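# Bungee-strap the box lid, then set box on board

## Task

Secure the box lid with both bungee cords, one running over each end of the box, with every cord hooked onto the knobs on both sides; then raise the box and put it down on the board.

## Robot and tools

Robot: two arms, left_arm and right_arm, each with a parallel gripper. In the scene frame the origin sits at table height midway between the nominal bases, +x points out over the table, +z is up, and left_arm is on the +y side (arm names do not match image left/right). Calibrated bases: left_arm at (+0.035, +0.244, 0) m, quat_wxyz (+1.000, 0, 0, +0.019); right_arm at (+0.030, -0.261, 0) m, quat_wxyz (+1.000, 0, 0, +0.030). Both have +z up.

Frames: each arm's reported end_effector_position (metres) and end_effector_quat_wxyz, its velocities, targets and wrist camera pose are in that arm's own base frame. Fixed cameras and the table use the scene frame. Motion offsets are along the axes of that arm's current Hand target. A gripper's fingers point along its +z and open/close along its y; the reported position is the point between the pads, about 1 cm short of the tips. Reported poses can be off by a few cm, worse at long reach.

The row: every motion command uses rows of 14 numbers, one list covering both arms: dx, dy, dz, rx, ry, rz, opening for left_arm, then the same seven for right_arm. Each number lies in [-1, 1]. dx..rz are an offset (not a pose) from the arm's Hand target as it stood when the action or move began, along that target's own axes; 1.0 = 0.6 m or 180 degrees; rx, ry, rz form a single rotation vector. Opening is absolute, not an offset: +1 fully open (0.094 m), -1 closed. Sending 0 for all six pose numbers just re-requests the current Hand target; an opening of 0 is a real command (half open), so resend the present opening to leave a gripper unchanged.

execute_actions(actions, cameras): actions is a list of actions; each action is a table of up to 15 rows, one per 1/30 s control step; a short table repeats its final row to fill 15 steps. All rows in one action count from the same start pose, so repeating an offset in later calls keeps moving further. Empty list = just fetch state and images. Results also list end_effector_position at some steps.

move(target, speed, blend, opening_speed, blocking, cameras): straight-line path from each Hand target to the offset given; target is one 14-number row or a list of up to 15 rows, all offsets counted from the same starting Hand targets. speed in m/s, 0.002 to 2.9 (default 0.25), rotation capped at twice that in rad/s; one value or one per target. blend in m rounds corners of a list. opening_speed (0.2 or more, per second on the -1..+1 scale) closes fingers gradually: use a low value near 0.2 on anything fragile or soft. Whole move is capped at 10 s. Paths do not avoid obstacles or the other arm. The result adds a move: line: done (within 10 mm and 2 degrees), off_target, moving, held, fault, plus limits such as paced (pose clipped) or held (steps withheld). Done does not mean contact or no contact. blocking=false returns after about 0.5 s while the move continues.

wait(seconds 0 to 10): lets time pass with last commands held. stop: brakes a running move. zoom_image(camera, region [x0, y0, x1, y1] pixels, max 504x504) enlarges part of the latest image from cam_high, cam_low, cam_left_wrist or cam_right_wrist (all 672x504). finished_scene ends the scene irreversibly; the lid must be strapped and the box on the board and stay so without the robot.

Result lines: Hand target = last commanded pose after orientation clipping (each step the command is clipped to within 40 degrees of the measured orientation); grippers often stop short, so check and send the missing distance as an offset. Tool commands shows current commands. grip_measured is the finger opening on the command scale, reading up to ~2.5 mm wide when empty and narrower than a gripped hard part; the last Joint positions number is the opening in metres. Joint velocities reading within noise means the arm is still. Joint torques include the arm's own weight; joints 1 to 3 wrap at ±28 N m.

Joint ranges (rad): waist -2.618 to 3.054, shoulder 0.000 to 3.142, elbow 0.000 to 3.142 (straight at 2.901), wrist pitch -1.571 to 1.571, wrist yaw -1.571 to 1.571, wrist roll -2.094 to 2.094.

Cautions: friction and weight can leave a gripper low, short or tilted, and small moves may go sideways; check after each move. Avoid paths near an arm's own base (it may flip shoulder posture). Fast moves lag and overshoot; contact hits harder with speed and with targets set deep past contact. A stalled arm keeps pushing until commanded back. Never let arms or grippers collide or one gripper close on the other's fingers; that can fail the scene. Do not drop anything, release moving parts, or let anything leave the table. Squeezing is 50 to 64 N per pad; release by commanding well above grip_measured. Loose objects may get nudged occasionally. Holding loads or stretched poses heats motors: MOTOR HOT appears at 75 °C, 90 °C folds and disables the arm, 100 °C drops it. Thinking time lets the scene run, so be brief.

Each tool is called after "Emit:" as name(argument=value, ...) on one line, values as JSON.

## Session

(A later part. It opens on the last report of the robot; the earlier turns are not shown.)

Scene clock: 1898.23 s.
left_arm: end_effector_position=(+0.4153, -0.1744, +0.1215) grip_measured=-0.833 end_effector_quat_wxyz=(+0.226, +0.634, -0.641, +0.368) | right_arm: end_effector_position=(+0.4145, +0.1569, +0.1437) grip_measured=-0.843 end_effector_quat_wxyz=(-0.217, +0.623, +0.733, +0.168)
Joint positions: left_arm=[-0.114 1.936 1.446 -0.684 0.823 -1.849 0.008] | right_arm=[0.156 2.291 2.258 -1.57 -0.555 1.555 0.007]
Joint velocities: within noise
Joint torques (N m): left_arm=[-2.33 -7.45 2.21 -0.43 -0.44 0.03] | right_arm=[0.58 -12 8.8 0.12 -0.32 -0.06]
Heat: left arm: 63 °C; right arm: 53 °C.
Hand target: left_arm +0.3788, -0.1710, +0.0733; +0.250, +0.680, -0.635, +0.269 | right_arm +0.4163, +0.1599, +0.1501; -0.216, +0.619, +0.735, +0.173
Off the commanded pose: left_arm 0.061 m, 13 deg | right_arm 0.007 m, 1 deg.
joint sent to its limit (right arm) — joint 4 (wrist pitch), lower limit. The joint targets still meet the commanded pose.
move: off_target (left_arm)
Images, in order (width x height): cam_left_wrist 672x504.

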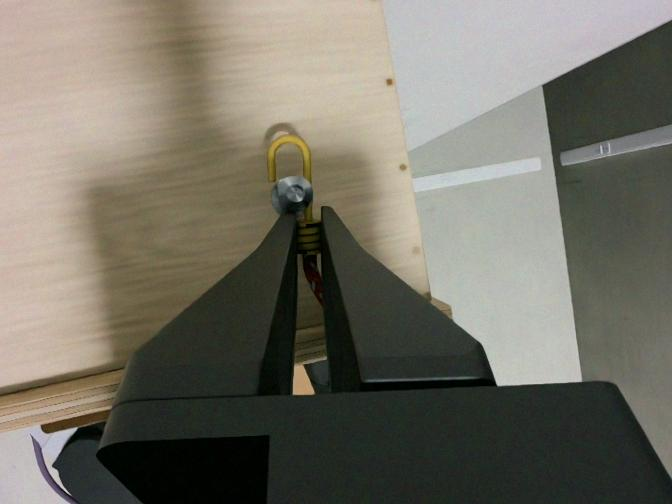

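Emit:
move(target=[0.0250, 0.0016, -0.0269, 0, 0.0111, 0, -1, 0, 0, 0, 0, 0, 0, -1], speed=0.06, cameras=["cam_left_wrist"])

Emit:
zoom_image(camera="cam_left_wrist", region=[180, 110, 400, 300])

Scene clock: 1904.43 s.
left_arm: end_effector_position=(+0.4146, -0.1739, +0.1242) grip_measured=-0.833 end_effector_quat_wxyz=(+0.224, +0.635, -0.641, +0.368) | right_arm: end_effector_position=(+0.4145, +0.1569, +0.1437) grip_measured=-0.843 end_effector_quat_wxyz=(-0.217, +0.623, +0.733, +0.168)
Joint positions: left_arm=[-0.114 1.927 1.445 -0.687 0.82 -1.853 0.008] | right_arm=[0.156 2.291 2.258 -1.57 -0.555 1.555 0.007]
Joint velocities: within noise
Joint torques (N m): left_arm=[-1.61 -8.85 4.6 -0.8 -0.03 0] | right_arm=[0.59 -12 8.81 0.12 -0.32 -0.05]
Heat: left arm: 63 °C; right arm: 53 °C.
Hand target: left_arm +0.3777, -0.1710, +0.0953; +0.261, +0.675, -0.630, +0.281 | right_arm +0.4163, +0.1599, +0.1501; -0.216, +0.619, +0.735, +0.173
Off the commanded pose: left_arm 0.047 m, 12 deg | right_arm 0.007 m, 1 deg.
joint sent to its limit (right arm) — joint 4 (wrist pitch), lower limit. The joint targets still meet the commanded pose.
move: off_target (left_arm)
Images, in order (width x height): cam_left_wrist 672x504.

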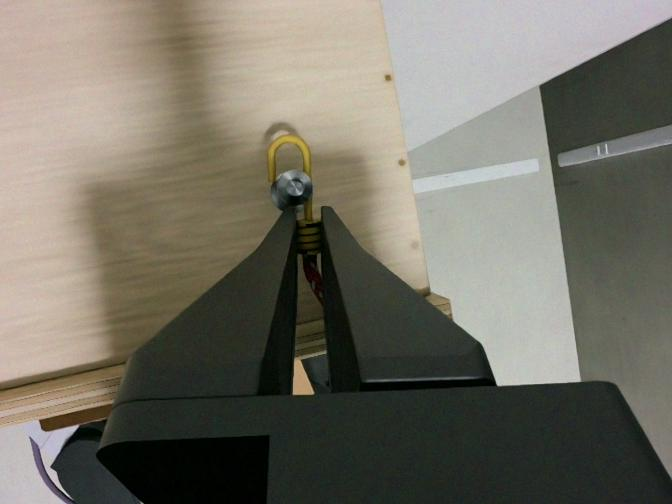

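Scaled by 2.291.

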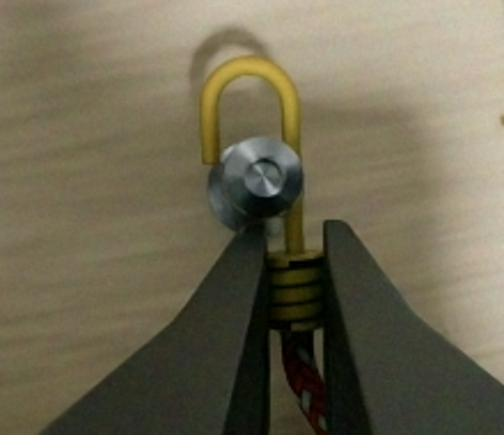

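Emit:
move(target=[0.0228, 0.0014, -0.0244, 0, 0.0111, 0, -1, 0, 0, 0, 0, 0, 0, -1], speed=0.06, cameras=["cam_left_wrist"])

Emit:
zoom_image(camera="cam_left_wrist", region=[180, 110, 400, 300])

Scene clock: 1906.53 s.
left_arm: end_effector_position=(+0.4016, -0.1728, +0.1277) grip_measured=-0.833 end_effector_quat_wxyz=(+0.244, +0.648, -0.633, +0.345) | right_arm: end_effector_position=(+0.4133, +0.1567, +0.1437) grip_measured=-0.843 end_effector_quat_wxyz=(-0.218, +0.623, +0.733, +0.165)
Joint positions: left_arm=[-0.114 1.916 1.461 -0.78 0.822 -1.855 0.008] | right_arm=[0.157 2.291 2.258 -1.575 -0.554 1.555 0.007]
Joint velocities: within noise
Joint torques (N m): left_arm=[-0.65 -9.26 5.94 -0.48 0.33 0.1] | right_arm=[0.57 -12 8.79 0.15 -0.32 -0.05]
Heat: left arm: 63 °C; right arm: 53 °C.
Hand target: left_arm +0.3769, -0.1704, +0.1154; +0.272, +0.670, -0.626, +0.293 | right_arm +0.4163, +0.1599, +0.1501; -0.216, +0.619, +0.735, +0.173
Off the commanded pose: left_arm 0.028 m, 7 deg | right_arm 0.008 m, 1 deg.
joint sent to its limit (right arm) — joint 4 (wrist pitch), lower limit. The joint targets still meet the commanded pose.
move: off_target (left_arm)
Images, in order (width x height): cam_left_wrist 672x504.

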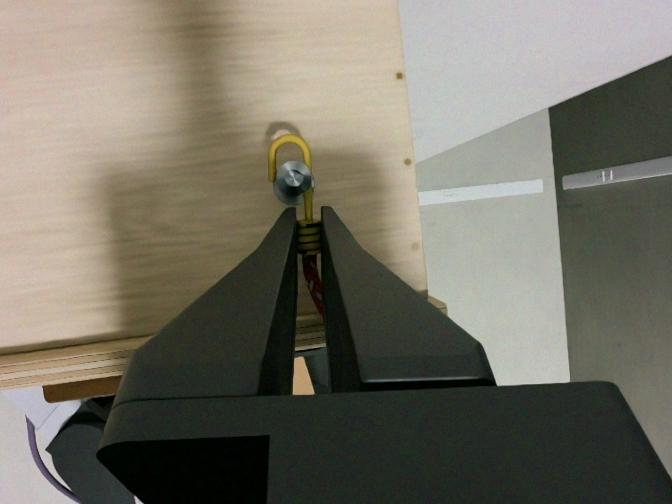

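Scaled by 2.291.

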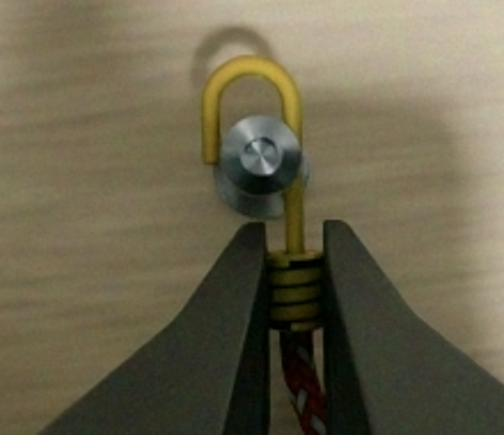

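Emit:
wait(seconds=0.1, cameras=["cam_high"])

Emit:
zoom_image(camera="cam_high", region=[230, 110, 530, 310])

Scene clock: 1909.93 s.
left_arm: end_effector_position=(+0.4014, -0.1727, +0.1276) grip_measured=-0.833 end_effector_quat_wxyz=(+0.244, +0.649, -0.633, +0.345) | right_arm: end_effector_position=(+0.4133, +0.1567, +0.1437) grip_measured=-0.843 end_effector_quat_wxyz=(-0.218, +0.623, +0.733, +0.165)
Joint positions: left_arm=[-0.114 1.916 1.461 -0.781 0.822 -1.855 0.008] | right_arm=[0.157 2.291 2.258 -1.575 -0.554 1.555 0.007]
Joint velocities: within noise
Joint torques (N m): left_arm=[-0.64 -9.28 5.98 -0.47 0.32 0.1] | right_arm=[0.55 -12 8.79 0.16 -0.33 -0.05]
Heat: left arm: 64 °C; right arm: 53 °C.
Hand target: left_arm +0.3769, -0.1703, +0.1154; +0.272, +0.670, -0.626, +0.292 | right_arm +0.4163, +0.1599, +0.1501; -0.216, +0.619, +0.735, +0.173
Tool commands: left_gripper/opening=-1.0 right_gripper/opening=-1.0
Off the commanded pose: left_arm 0.028 m, 7 deg | right_arm 0.008 m, 1 deg.
wait: 0.10 s; at rest from the start
Images, in order (width x height): cam_high 672x504.

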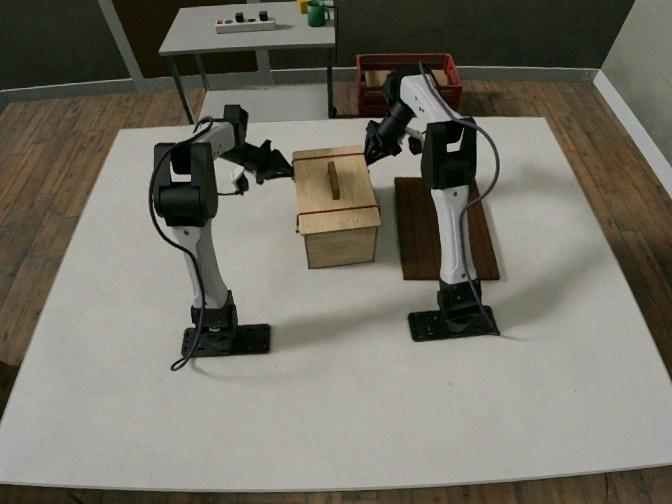

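Scaled by 1.680.

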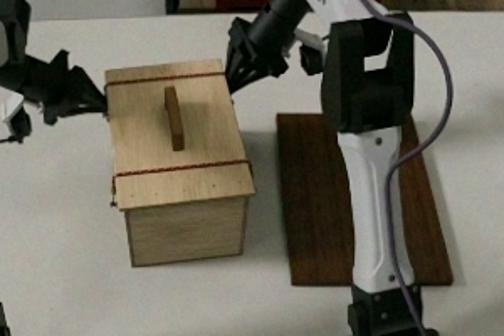

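Emit:
move(target=[0.0229, -0.0200, -0.0194, 0, 0.0111, 0, -1, 0, 0, 0, 0, 0, 0, -1], speed=0.06, cameras=["cam_left_wrist"])

Emit:
zoom_image(camera="cam_left_wrist", region=[180, 110, 400, 300])

Scene clock: 1913.67 s.
left_arm: end_effector_position=(+0.3993, -0.1707, +0.1370) grip_measured=-0.833 end_effector_quat_wxyz=(+0.258, +0.656, -0.628, +0.330) | right_arm: end_effector_position=(+0.4129, +0.1573, +0.1437) grip_measured=-0.843 end_effector_quat_wxyz=(-0.219, +0.623, +0.733, +0.165)
Joint positions: left_arm=[-0.108 1.933 1.53 -0.886 0.829 -1.846 0.008] | right_arm=[0.158 2.291 2.258 -1.576 -0.554 1.555 0.007]
Joint velocities: within noise
Joint torques (N m): left_arm=[0.05 -8.24 8.12 -0.1 0.66 0.11] | right_arm=[0.44 -12.01 8.79 0.17 -0.33 -0.05]
Heat: left arm: 64 °C; right arm: 53 °C.
Hand target: left_arm +0.3889, -0.1703, +0.1334; +0.283, +0.665, -0.621, +0.304 | right_arm +0.4163, +0.1599, +0.1501; -0.216, +0.619, +0.735, +0.173
Off the commanded pose: left_arm 0.011 m, 4 deg | right_arm 0.008 m, 1 deg.
joint sent to its limit (right arm) — joint 4 (wrist pitch), lower limit. The joint targets still meet the commanded pose.
move: off_target (left_arm)
Images, in order (width x height): cam_left_wrist 672x504.

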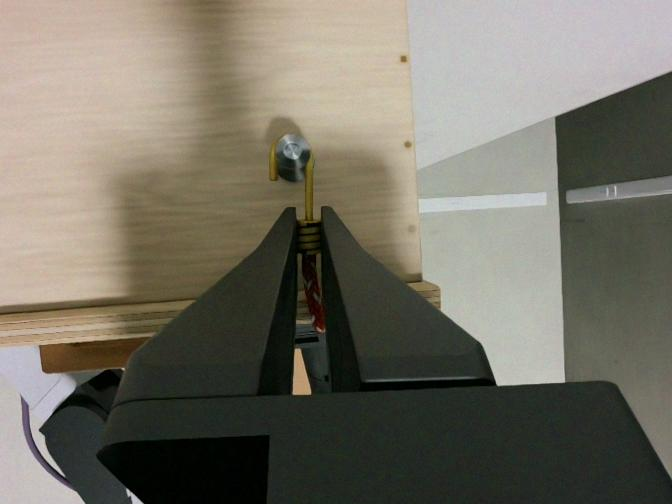

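Scaled by 2.291.

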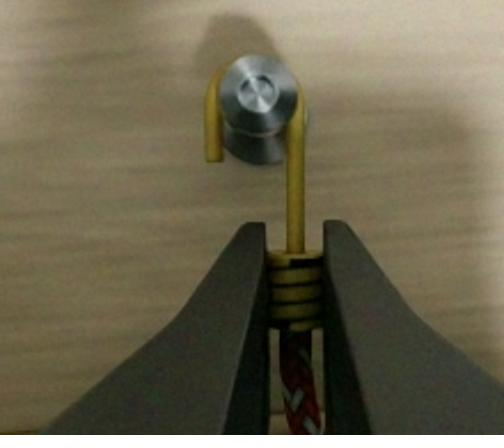

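Emit:
move(target=[0.0080, -0.0152, -0.0064, 0, 0, 0, -1, 0, 0, 0, 0, 0, 0, -1], speed=0.05, cameras=["cam_left_wrist"])

Emit:
zoom_image(camera="cam_left_wrist", region=[180, 110, 400, 300])

Scene clock: 1918.97 s.
left_arm: end_effector_position=(+0.4011, -0.1705, +0.1373) grip_measured=-0.833 end_effector_quat_wxyz=(+0.270, +0.662, -0.625, +0.314) | right_arm: end_effector_position=(+0.4129, +0.1573, +0.1437) grip_measured=-0.843 end_effector_quat_wxyz=(-0.219, +0.623, +0.733, +0.165)
Joint positions: left_arm=[-0.107 1.97 1.593 -0.957 0.829 -1.839 0.008] | right_arm=[0.158 2.291 2.258 -1.576 -0.554 1.555 0.007]
Joint velocities: within noise
Joint torques (N m): left_arm=[0.27 -8.81 8.66 0.1 0.67 0.11] | right_arm=[0.46 -12 8.8 0.17 -0.33 -0.06]
Heat: left arm: 64 °C; right arm: 53 °C.
Hand target: left_arm +0.3980, -0.1699, +0.1395; +0.283, +0.665, -0.621, +0.304 | right_arm +0.4163, +0.1600, +0.1501; -0.216, +0.619, +0.735, +0.173
Off the commanded pose: left_arm 0.004 m, 2 deg | right_arm 0.008 m, 1 deg.
joint sent to its limit (right arm) — joint 4 (wrist pitch), lower limit. The joint targets still meet the commanded pose.
move: done
Images, in order (width x height): cam_left_wrist 672x504.

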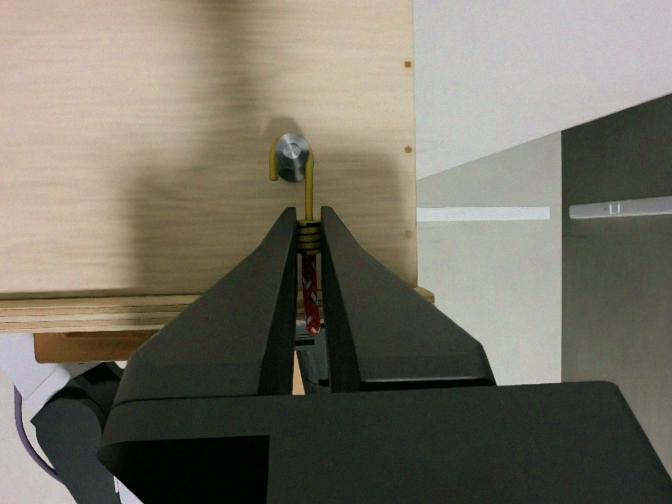

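Scaled by 2.291.

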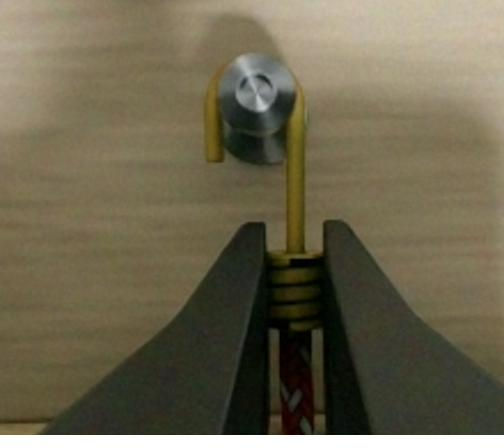

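Emit:
move(target=[0.0061, 0, -0.0057, 0, 0, 0, -1, 0, 0, 0, 0, 0, 0, -1], speed=0.05, cameras=["cam_left_wrist"])

Emit:
zoom_image(camera="cam_left_wrist", region=[180, 110, 400, 300])

Scene clock: 1922.03 s.
left_arm: end_effector_position=(+0.3998, -0.1702, +0.1376) grip_measured=-0.833 end_effector_quat_wxyz=(+0.273, +0.664, -0.624, +0.309) | right_arm: end_effector_position=(+0.4127, +0.1578, +0.1437) grip_measured=-0.843 end_effector_quat_wxyz=(-0.219, +0.622, +0.733, +0.165)
Joint positions: left_arm=[-0.107 1.974 1.603 -0.978 0.827 -1.836 0.008] | right_arm=[0.159 2.291 2.258 -1.576 -0.554 1.555 0.007]
Joint velocities: within noise
Joint torques (N m): left_arm=[0.32 -9.28 9.13 0.08 0.68 0.08] | right_arm=[0.31 -12.01 8.8 0.17 -0.33 -0.05]
Heat: left arm: 64 °C; right arm: 53 °C.
Hand target: left_arm +0.3979, -0.1697, +0.1444; +0.283, +0.665, -0.621, +0.304 | right_arm +0.4163, +0.1598, +0.1501; -0.216, +0.619, +0.735, +0.173
Off the commanded pose: left_arm 0.007 m, 1 deg | right_arm 0.008 m, 1 deg.
joint sent to its limit (right arm) — joint 4 (wrist pitch), lower limit. The joint targets still meet the commanded pose.
move: done
Images, in order (width x height): cam_left_wrist 672x504.

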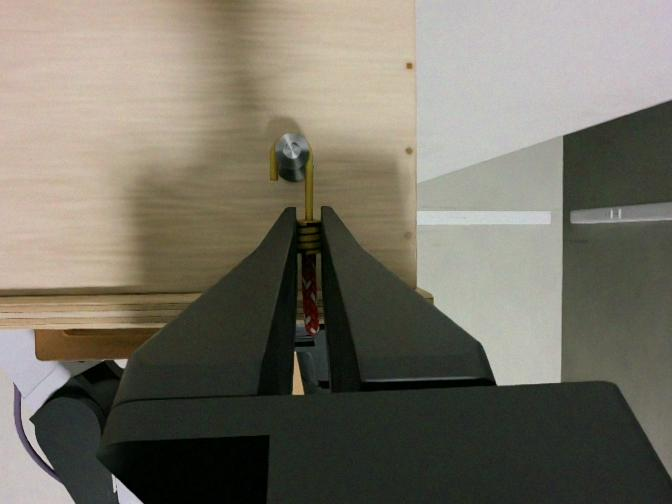

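Scaled by 2.291.

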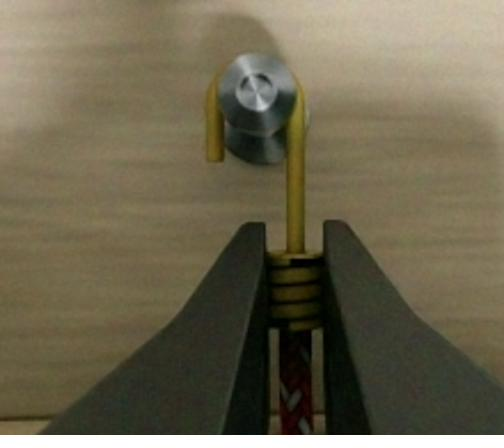

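Emit:
move(target=[0, 0, 0, 0, 0, 0, -0.6, 0, 0, 0, 0, 0, 0, -1], speed=0.05, opening_speed=0.3, cameras=["cam_left_wrist"])

Emit:
zoom_image(camera="cam_left_wrist", region=[180, 110, 400, 300])

Scene clock: 1925.03 s.
left_arm: end_effector_position=(+0.3955, -0.1685, +0.1374) grip_measured=-0.603 end_effector_quat_wxyz=(+0.279, +0.669, -0.621, +0.300) | right_arm: end_effector_position=(+0.4126, +0.1580, +0.1437) grip_measured=-0.843 end_effector_quat_wxyz=(-0.219, +0.622, +0.733, +0.165)
Joint positions: left_arm=[-0.104 1.974 1.607 -1.007 0.827 -1.836 0.019] | right_arm=[0.16 2.291 2.258 -1.576 -0.554 1.555 0.007]
Joint velocities: within noise
Joint torques (N m): left_arm=[0.09 -9.13 8.98 0.33 0.69 0.1] | right_arm=[0.34 -12 8.8 0.17 -0.32 -0.05]
Heat: left arm: 64 °C; right arm: 53 °C.
Hand target: left_arm +0.3980, -0.1697, +0.1445; +0.283, +0.665, -0.621, +0.304 | right_arm +0.4162, +0.1600, +0.1501; -0.216, +0.619, +0.735, +0.173
Off the commanded pose: left_arm 0.008 m, 1 deg | right_arm 0.008 m, 1 deg.
joint sent to its limit (right arm) — joint 4 (wrist pitch), lower limit. The joint targets still meet the commanded pose.
move: done
Images, in order (width x height): cam_left_wrist 672x504.

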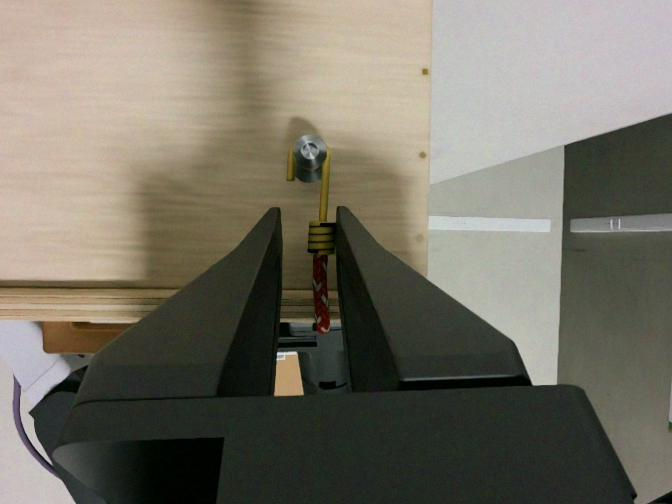

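Scaled by 2.291.

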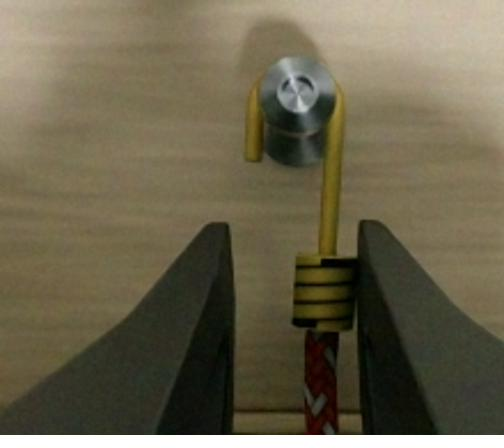

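Emit:
move(target=[[0.0003, -0.0067, 0.0003, 0, 0, 0, -0.5, 0, 0, 0, 0, 0, 0, -1], [0.0003, -0.0067, -0.0667, 0, 0, 0, -0.5, 0, 0, 0, 0, 0, 0, -1], [0.0003, -0.0067, -0.1167, 0, 0, 0, -0.5, 0, 0, 0, 0, 0, 0, -1]], speed=0.06, cameras=["cam_left_wrist"])

Emit:
zoom_image(camera="cam_left_wrist", region=[150, 80, 450, 300])

Scene clock: 1928.87 s.
left_arm: end_effector_position=(+0.3940, -0.1162, +0.1840) grip_measured=-0.503 end_effector_quat_wxyz=(+0.282, +0.671, -0.620, +0.294) | right_arm: end_effector_position=(+0.4126, +0.1580, +0.1437) grip_measured=-0.843 end_effector_quat_wxyz=(-0.219, +0.622, +0.733, +0.165)
Joint positions: left_arm=[0.03 2.01 1.851 -1.376 0.839 -1.635 0.023] | right_arm=[0.16 2.291 2.258 -1.576 -0.554 1.555 0.007]
Joint velocities: within noise
Joint torques (N m): left_arm=[0.24 -8.83 8.94 0.2 0.74 0.09] | right_arm=[0.34 -12.01 8.81 0.17 -0.32 -0.05]
Heat: left arm: 64 °C; right arm: 53 °C.
Hand target: left_arm +0.3983, -0.1167, +0.1905; +0.283, +0.665, -0.621, +0.304 | right_arm +0.4162, +0.1600, +0.1501; -0.216, +0.619, +0.735, +0.173
Off the commanded pose: left_arm 0.008 m, 1 deg | right_arm 0.008 m, 1 deg.
joint sent to its limit (right arm) — joint 4 (wrist pitch), lower limit. The joint targets still meet the commanded pose.
move: done
Images, in order (width x height): cam_left_wrist 672x504.

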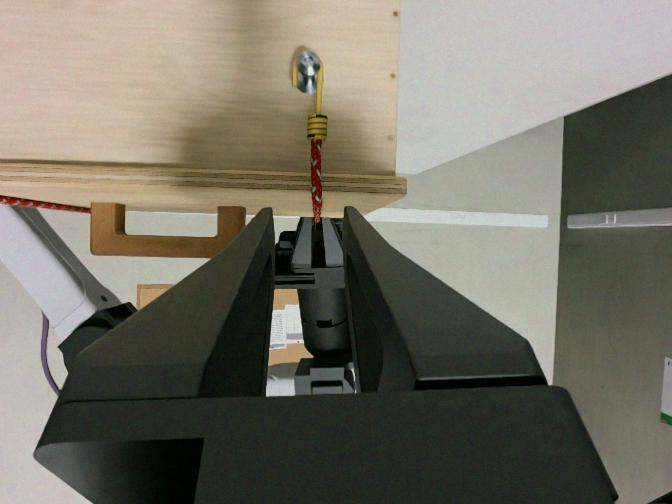

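Scaled by 1.680.

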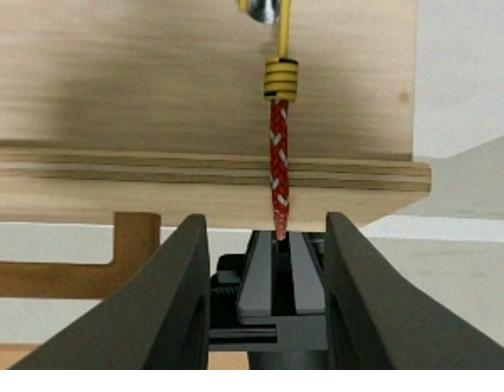

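Emit:
wait(seconds=0.1, cameras=["cam_right_wrist"])

Emit:
zoom_image(camera="cam_right_wrist", region=[200, 80, 420, 280])

Scene clock: 1929.70 s.
left_arm: end_effector_position=(+0.3939, -0.1162, +0.1840) grip_measured=-0.503 end_effector_quat_wxyz=(+0.282, +0.671, -0.620, +0.294) | right_arm: end_effector_position=(+0.4126, +0.1580, +0.1437) grip_measured=-0.843 end_effector_quat_wxyz=(-0.219, +0.622, +0.733, +0.165)
Joint positions: left_arm=[0.03 2.01 1.851 -1.377 0.839 -1.635 0.023] | right_arm=[0.16 2.291 2.258 -1.576 -0.554 1.555 0.007]
Joint velocities: within noise
Joint torques (N m): left_arm=[0.24 -8.81 8.94 0.15 0.74 0.13] | right_arm=[0.34 -12.03 8.79 0.17 -0.32 -0.05]
Heat: left arm: 64 °C; right arm: 53 °C.
Hand target: left_arm +0.3983, -0.1167, +0.1904; +0.283, +0.665, -0.621, +0.304 | right_arm +0.4162, +0.1600, +0.1501; -0.216, +0.619, +0.735, +0.173
Tool commands: left_gripper/opening=-0.5 right_gripper/opening=-1.0
Off the commanded pose: left_arm 0.008 m, 1 deg | right_arm 0.008 m, 1 deg.
wait: 0.10 s; at rest from the start
Images, in order (width x height): cam_right_wrist 672x504.

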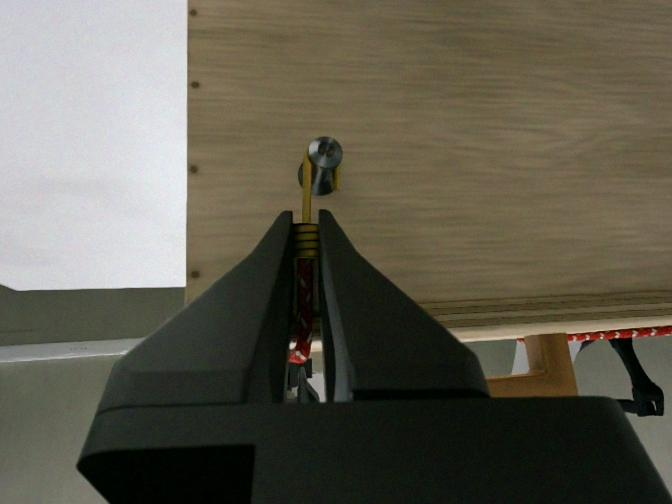

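Scaled by 2.291.

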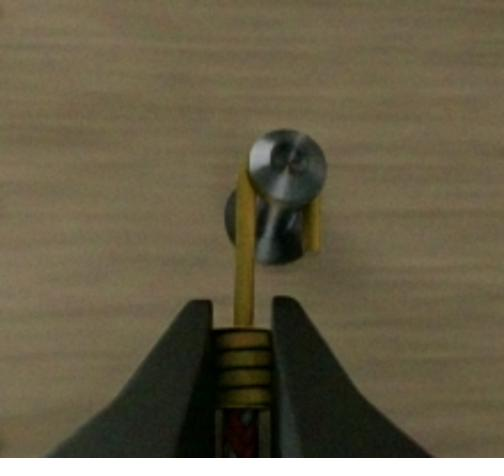

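Emit:
move(target=[0, 0, 0, 0, 0, 0, -0.5, 0, 0, 0, 0, 0, 0, -0.6], speed=0.05, opening_speed=0.3, cameras=["cam_right_wrist"])

Emit:
zoom_image(camera="cam_right_wrist", region=[200, 80, 420, 280])

Scene clock: 1932.43 s.
left_arm: end_effector_position=(+0.3938, -0.1162, +0.1840) grip_measured=-0.503 end_effector_quat_wxyz=(+0.282, +0.671, -0.620, +0.294) | right_arm: end_effector_position=(+0.4120, +0.1579, +0.1437) grip_measured=-0.603 end_effector_quat_wxyz=(-0.220, +0.622, +0.733, +0.164)
Joint positions: left_arm=[0.03 2.01 1.851 -1.377 0.839 -1.635 0.023] | right_arm=[0.16 2.291 2.258 -1.579 -0.554 1.555 0.019]
Joint velocities: within noise
Joint torques (N m): left_arm=[0.25 -8.81 8.95 0.15 0.74 0.12] | right_arm=[0.34 -12.01 8.79 0.2 -0.33 -0.05]
Heat: left arm: 64 °C; right arm: 53 °C.
Hand target: left_arm +0.3983, -0.1167, +0.1905; +0.283, +0.665, -0.621, +0.304 | right_arm +0.4162, +0.1600, +0.1501; -0.216, +0.619, +0.735, +0.173
Off the commanded pose: left_arm 0.008 m, 1 deg | right_arm 0.008 m, 1 deg.
joint sent to its limit (right arm) — joint 4 (wrist pitch), lower limit. The joint targets still meet the commanded pose.
move: done
Images, in order (width x height): cam_right_wrist 672x504.

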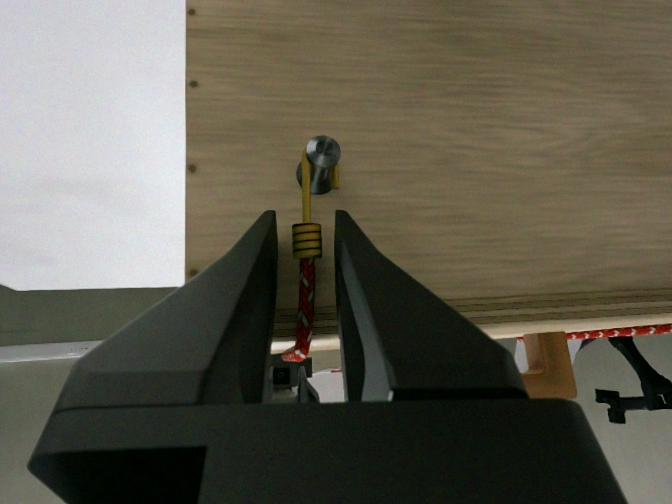

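Scaled by 2.291.

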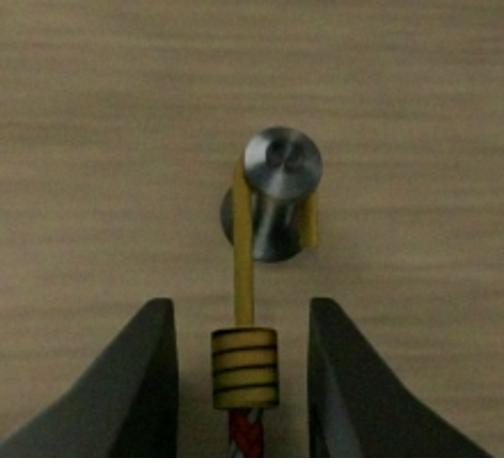

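Emit:
move(target=[[0, 0, 0, 0, 0, 0, -0.5, 0, 0, -0.0667, 0, 0, 0, -0.5], [0, 0, -0.05, 0, 0, 0, -0.5, 0, 0, -0.1333, 0, 0, 0, -0.5]], speed=0.08, cameras=["cam_right_wrist", "cam_left_wrist", "cam_high"])

Scene clock: 1935.27 s.
left_arm: end_effector_position=(+0.3930, -0.0939, +0.2043) grip_measured=-0.503 end_effector_quat_wxyz=(+0.282, +0.670, -0.620, +0.295) | right_arm: end_effector_position=(+0.4241, +0.1191, +0.1927) grip_measured=-0.503 end_effector_quat_wxyz=(-0.175, +0.643, +0.712, +0.223)
Joint positions: left_arm=[0.088 2.046 1.984 -1.539 0.84 -1.546 0.023] | right_arm=[0.062 2.192 2.285 -1.579 -0.569 1.555 0.023]
Joint velocities: within noise
Joint torques (N m): left_arm=[0.24 -8.92 8.66 0.01 0.73 0.14] | right_arm=[-0.16 -15.69 8.51 0.48 -0.35 -0.04]
Heat: left arm: 64 °C; right arm: 54 °C.
Hand target: left_arm +0.3967, -0.0942, +0.2101; +0.283, +0.665, -0.621, +0.304 | right_arm +0.4245, +0.1183, +0.2179; -0.216, +0.619, +0.735, +0.173
Off the commanded pose: left_arm 0.007 m, 1 deg | right_arm 0.025 m, 8 deg.
joint sent to its limit (right arm) — joint 4 (wrist pitch), lower limit. The joint targets are off in orientation, not in position.
move: off_target (right_arm)
Images, in order (width x height): cam_high 672x504, cam_left_wrist 672x504, cam_right_wrist 672x504.

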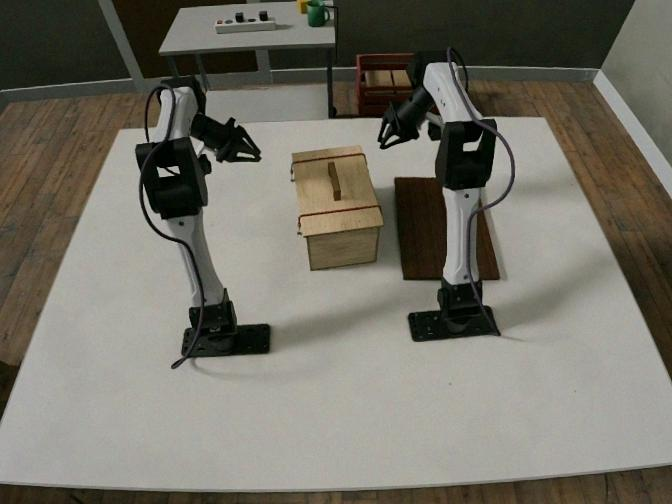

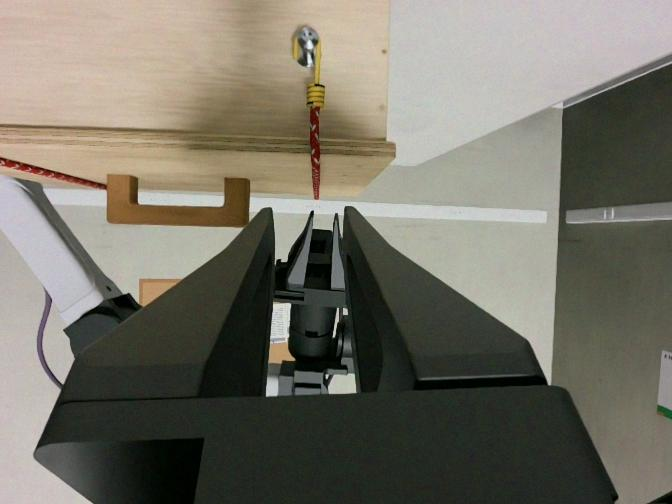

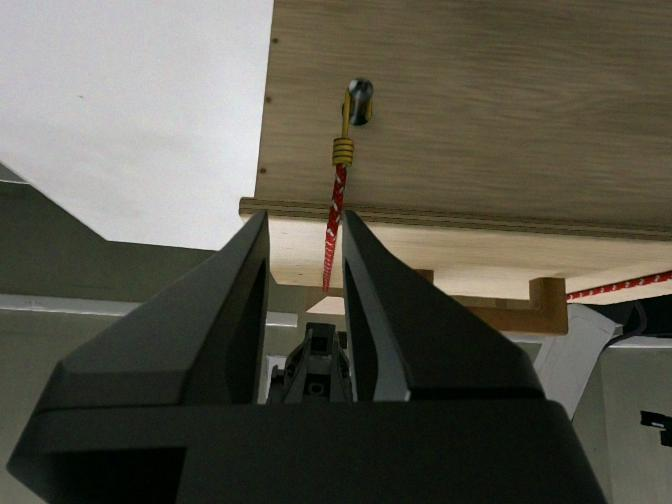

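Emit:
zoom_image(camera="cam_high", region=[260, 120, 520, 310])

Scaled by 1.938.

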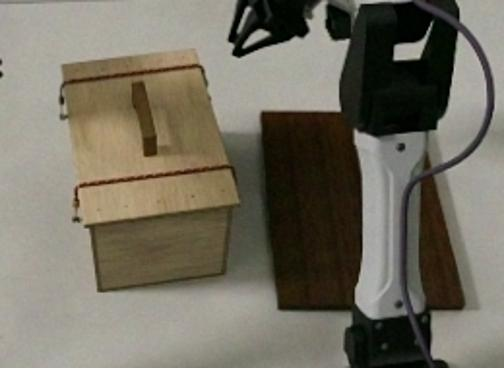

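Emit:
move(target=[-0.0687, 0.1475, -0.2066, 0.152, 0.005, -0.130, -0.5, 0.2133, -0.1660, -0.0251, 0.0250, -0.2652, -0.4601, -0.5], speed=0.25, cameras=["cam_high", "cam_right_wrist"])

Scene clock: 1961.60 s.
left_arm: end_effector_position=(+0.3055, +0.0225, +0.2586) grip_measured=-0.503 end_effector_quat_wxyz=(+0.173, +0.819, -0.391, +0.382) | right_arm: end_effector_position=(+0.3159, +0.2050, +0.2914) grip_measured=-0.503 end_effector_quat_wxyz=(+0.222, +0.003, +0.975, +0.010)
Joint positions: left_arm=[0.506 1.469 1.494 -1.374 0.843 -1.844 0.023] | right_arm=[0.696 1.808 2.181 -1.579 0.267 0.653 0.023]
Joint velocities: within noise
Joint torques (N m): left_arm=[0.44 -6.49 5.18 0.53 0.66 -0.09] | right_arm=[0.54 -11.37 4.85 1.17 0.22 -0.19]
Heat: left arm: 66 °C; right arm: 54 °C.
Hand target: left_arm +0.3001, +0.0201, +0.2600; +0.179, +0.821, -0.383, +0.383 | right_arm +0.3100, +0.2000, +0.3000; +0.216, +0.000, +0.976, +0.000
Off the commanded pose: left_arm 0.006 m, 1 deg | right_arm 0.012 m, 1 deg.
joint sent to its limit (right arm) — joint 4 (wrist pitch), lower limit. The joint targets still meet the commanded pose.
move: off_target (right_arm)
Images, in order (width x height): cam_high 672x504, cam_right_wrist 672x504.

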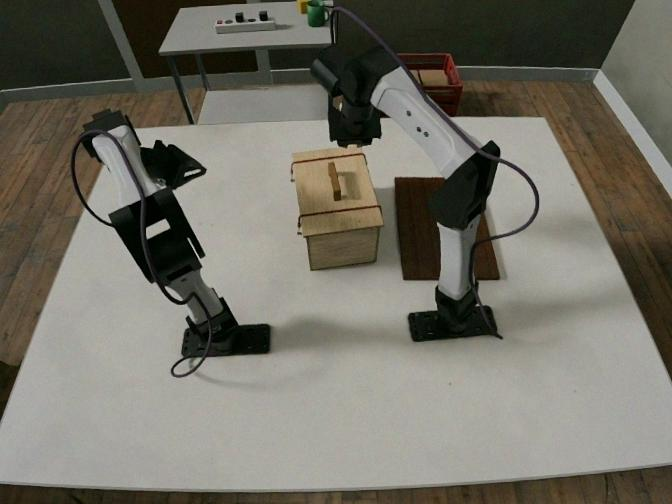

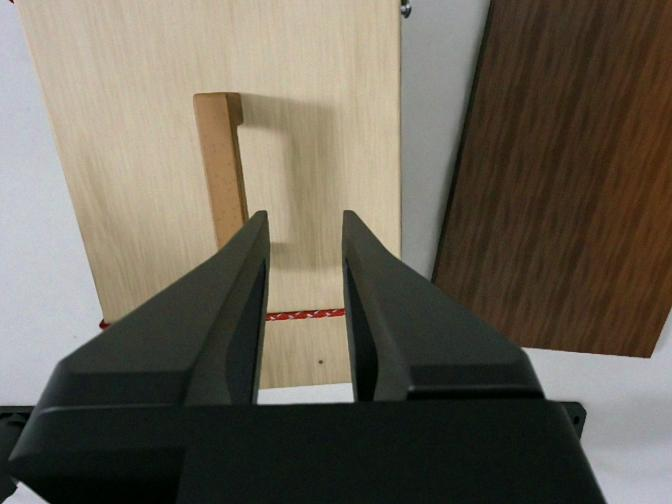

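Emit:
zoom_image(camera="cam_right_wrist", region=[170, 70, 310, 280])

Scaled by 2.400.

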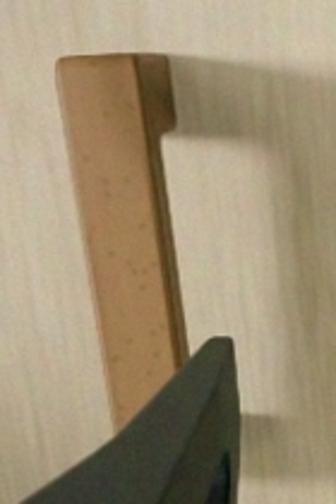

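Emit:
move(target=[0, 0, 0, 0, 0, 0, -0.5, 0.0325, 0.0808, 0.0952, -0.0110, -0.0280, -0.0211, -0.3], speed=0.12, cameras=["cam_right_wrist"])

Scene clock: 1973.10 s.
left_arm: end_effector_position=(+0.3055, +0.0225, +0.2586) grip_measured=-0.503 end_effector_quat_wxyz=(+0.173, +0.819, -0.391, +0.382) | right_arm: end_effector_position=(+0.3191, +0.2505, +0.2282) grip_measured=-0.303 end_effector_quat_wxyz=(+0.243, -0.042, +0.969, -0.001)
Joint positions: left_arm=[0.506 1.469 1.494 -1.374 0.843 -1.845 0.023] | right_arm=[0.804 1.788 1.86 -1.276 0.332 0.654 0.033]
Joint velocities: within noise
Joint torques (N m): left_arm=[0.44 -6.48 5.15 0.53 0.66 -0.08] | right_arm=[0.62 -12.45 5.56 1.32 0.29 0.03]
Heat: left arm: 63 °C; right arm: 54 °C.
Hand target: left_arm +0.3001, +0.0201, +0.2600; +0.179, +0.821, -0.383, +0.383 | right_arm +0.3164, +0.2484, +0.2398; +0.259, -0.036, +0.965, +0.009
Off the commanded pose: left_arm 0.006 m, 1 deg | right_arm 0.012 m, 2 deg.
move: off_target (right_arm)
Images, in order (width x height): cam_right_wrist 672x504.

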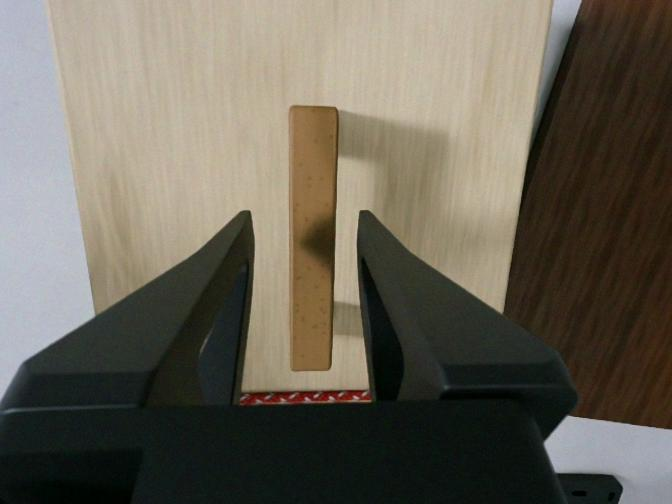

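Emit:
move(target=[0, 0, 0, 0, 0, 0, -0.5, 0.0260, -0.0048, 0.0393, 0.0028, 0, 0.0048, -0.3], speed=0.08, cameras=["cam_right_wrist"])

Scene clock: 1981.07 s.
left_arm: end_effector_position=(+0.3055, +0.0225, +0.2586) grip_measured=-0.503 end_effector_quat_wxyz=(+0.173, +0.819, -0.391, +0.382) | right_arm: end_effector_position=(+0.3171, +0.2468, +0.2011) grip_measured=-0.303 end_effector_quat_wxyz=(+0.244, -0.036, +0.969, -0.003)
Joint positions: left_arm=[0.506 1.469 1.494 -1.374 0.843 -1.845 0.023] | right_arm=[0.804 1.747 1.699 -1.16 0.339 0.667 0.033]
Joint velocities: within noise
Joint torques (N m): left_arm=[0.43 -6.49 5.16 0.53 0.67 -0.08] | right_arm=[0.65 -12.05 5.74 1.36 0.28 0.06]
Heat: left arm: 62 °C; right arm: 53 °C.
Hand target: left_arm +0.3000, +0.0201, +0.2600; +0.179, +0.821, -0.383, +0.383 | right_arm +0.3149, +0.2454, +0.2117; +0.259, -0.028, +0.965, +0.007
Off the commanded pose: left_arm 0.006 m, 1 deg | right_arm 0.011 m, 2 deg.
move: off_target (right_arm)
Images, in order (width x height): cam_right_wrist 672x504.

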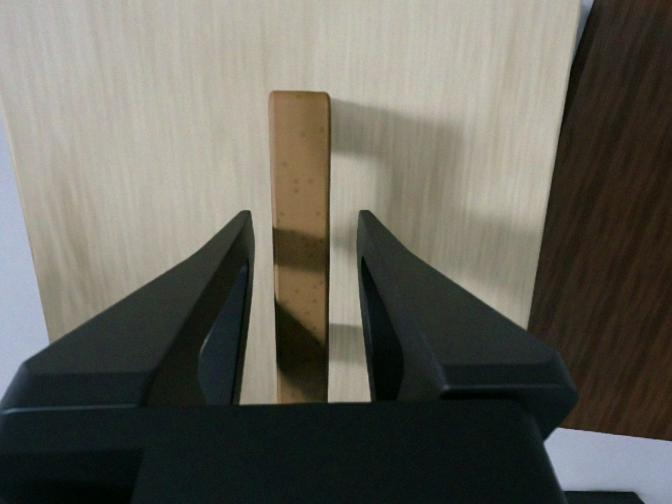

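Emit:
move(target=[0, 0, 0, 0, 0, 0, -0.5, 0, 0, 0, 0, 0, 0, -1], speed=0.05, opening_speed=0.6, cameras=["cam_right_wrist"])

Scene clock: 1984.33 s.
left_arm: end_effector_position=(+0.3055, +0.0225, +0.2586) grip_measured=-0.503 end_effector_quat_wxyz=(+0.173, +0.819, -0.391, +0.382) | right_arm: end_effector_position=(+0.3173, +0.2480, +0.2014) grip_measured=-0.666 end_effector_quat_wxyz=(+0.245, -0.036, +0.969, -0.002)
Joint positions: left_arm=[0.506 1.469 1.494 -1.374 0.843 -1.845 0.023] | right_arm=[0.806 1.747 1.699 -1.155 0.339 0.669 0.016]
Joint velocities: within noise
Joint torques (N m): left_arm=[0.44 -6.49 5.18 0.53 0.66 -0.08] | right_arm=[0.54 -12.05 5.71 1.29 0.26 0.06]
Heat: left arm: 62 °C; right arm: 53 °C.
Hand target: left_arm +0.3001, +0.0201, +0.2600; +0.179, +0.821, -0.383, +0.383 | right_arm +0.3149, +0.2454, +0.2117; +0.259, -0.028, +0.965, +0.007
Off the commanded pose: left_arm 0.006 m, 1 deg | right_arm 0.011 m, 2 deg.
move: off_target (right_arm)
Images, in order (width x height): cam_right_wrist 672x504.

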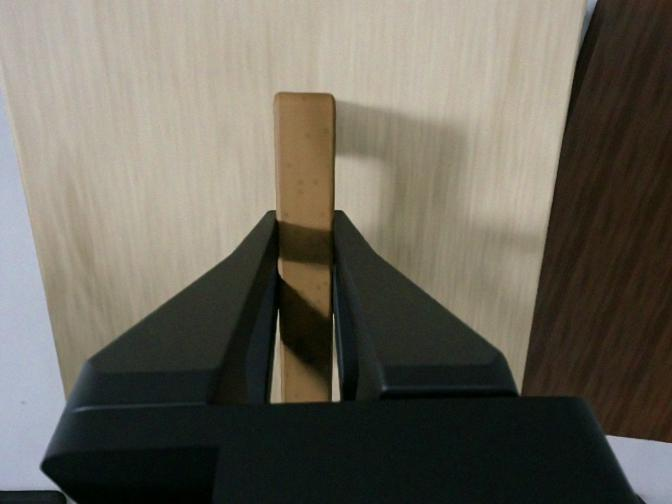

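Emit:
move(target=[0, 0, 0, 0, 0, 0, -0.5, -0.0245, -0.0040, -0.0566, 0, 0, 0, -1], speed=0.06, cameras=["cam_low", "cam_high", "cam_right_wrist"])

Scene clock: 1989.37 s.
left_arm: end_effector_position=(+0.3055, +0.0225, +0.2586) grip_measured=-0.503 end_effector_quat_wxyz=(+0.173, +0.819, -0.391, +0.382) | right_arm: end_effector_position=(+0.2977, +0.2318, +0.2145) grip_measured=-0.666 end_effector_quat_wxyz=(+0.207, -0.041, +0.977, -0.025)
Joint positions: left_arm=[0.506 1.469 1.494 -1.374 0.843 -1.845 0.023] | right_arm=[0.806 1.747 1.785 -1.333 0.321 0.677 0.016]
Joint velocities: within noise
Joint torques (N m): left_arm=[0.44 -6.49 5.18 0.53 0.66 -0.08] | right_arm=[0.87 -10.39 12.97 1.27 0.44 0.04]
Heat: left arm: 62 °C; right arm: 54 °C.
Hand target: left_arm +0.3000, +0.0201, +0.2600; +0.179, +0.821, -0.383, +0.383 | right_arm +0.3108, +0.2428, +0.2484; +0.259, -0.028, +0.965, +0.007
Off the commanded pose: left_arm 0.006 m, 1 deg | right_arm 0.038 m, 7 deg.
move: off_target (right_arm)
Images, in order (width x height): cam_high 672x504, cam_low 672x504, cam_right_wrist 672x504.

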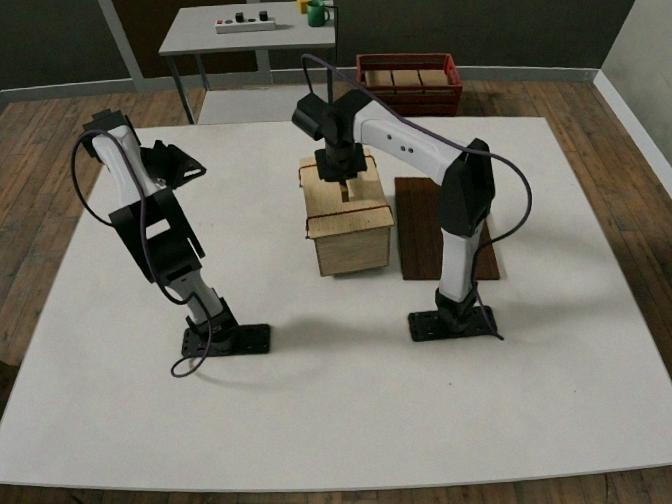

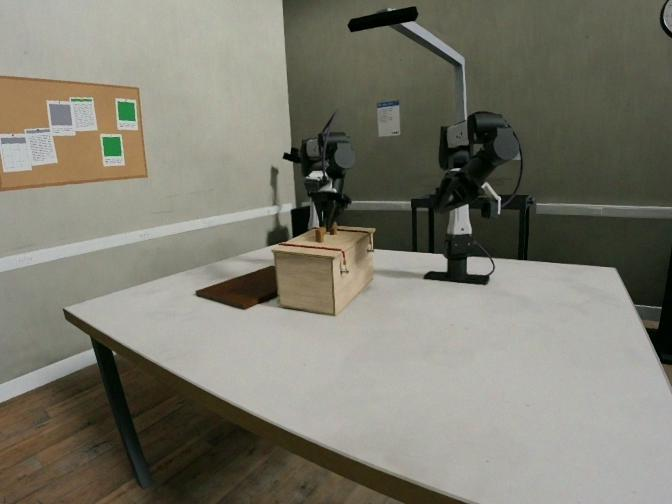

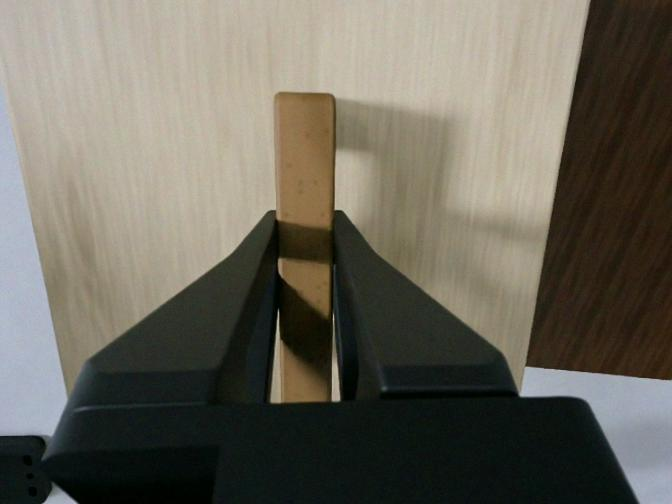

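Emit:
move(target=[0, 0, 0, 0, 0, 0, -0.5, -0.0300, 0, -0.0520, 0, -0.0333, 0, -1], speed=0.06, cameras=["cam_low", "cam_right_wrist"])

Scene clock: 2005.40 s.
left_arm: end_effector_position=(+0.3054, +0.0225, +0.2586) grip_measured=-0.503 end_effector_quat_wxyz=(+0.173, +0.819, -0.391, +0.382) | right_arm: end_effector_position=(+0.2945, +0.2357, +0.2351) grip_measured=-0.666 end_effector_quat_wxyz=(+0.231, -0.050, +0.971, -0.031)
Joint positions: left_arm=[0.506 1.469 1.494 -1.374 0.843 -1.845 0.023] | right_arm=[0.84 1.747 1.853 -1.38 0.369 0.682 0.016]
Joint velocities: within noise
Joint torques (N m): left_arm=[0.47 -6.48 5.15 0.53 0.67 -0.08] | right_arm=[0.81 -13.18 13.07 1.56 0.77 0.03]
Heat: left arm: 60 °C; right arm: 53 °C.
Hand target: left_arm +0.3000, +0.0201, +0.2600; +0.179, +0.821, -0.383, +0.383 | right_arm +0.3109, +0.2427, +0.2845; +0.309, -0.027, +0.951, +0.009
Off the commanded pose: left_arm 0.006 m, 1 deg | right_arm 0.052 m, 11 deg.
move: off_target (right_arm)
Images, in order (width x height): cam_low 672x504, cam_right_wrist 672x504.

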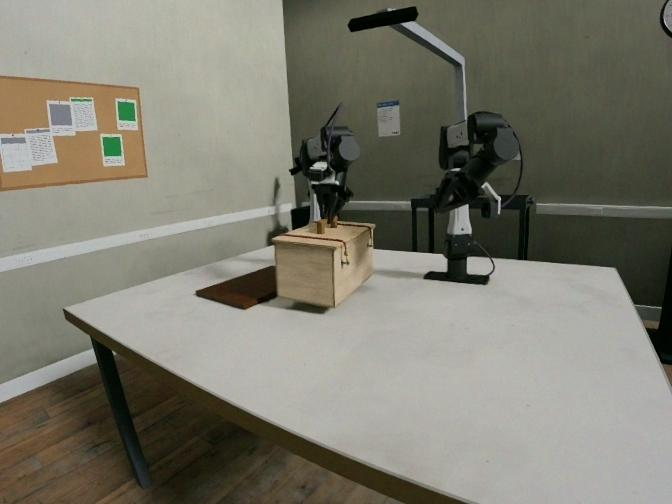

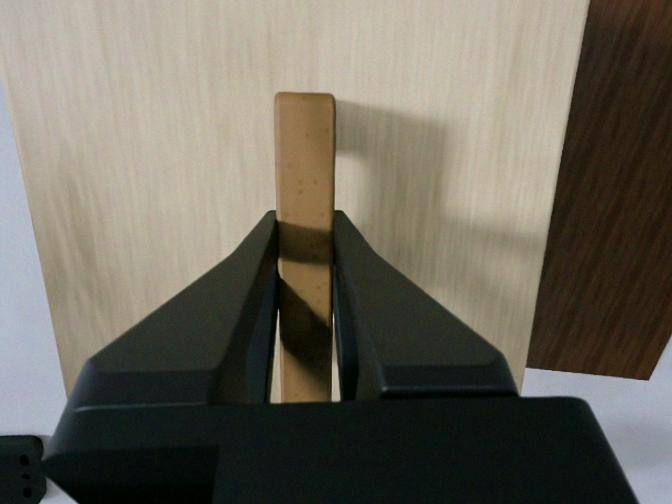

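Emit:
zoom_image(camera="cam_low", region=[180, 190, 420, 330])

Scaled by 2.100.

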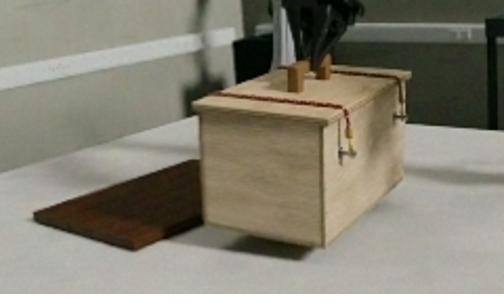

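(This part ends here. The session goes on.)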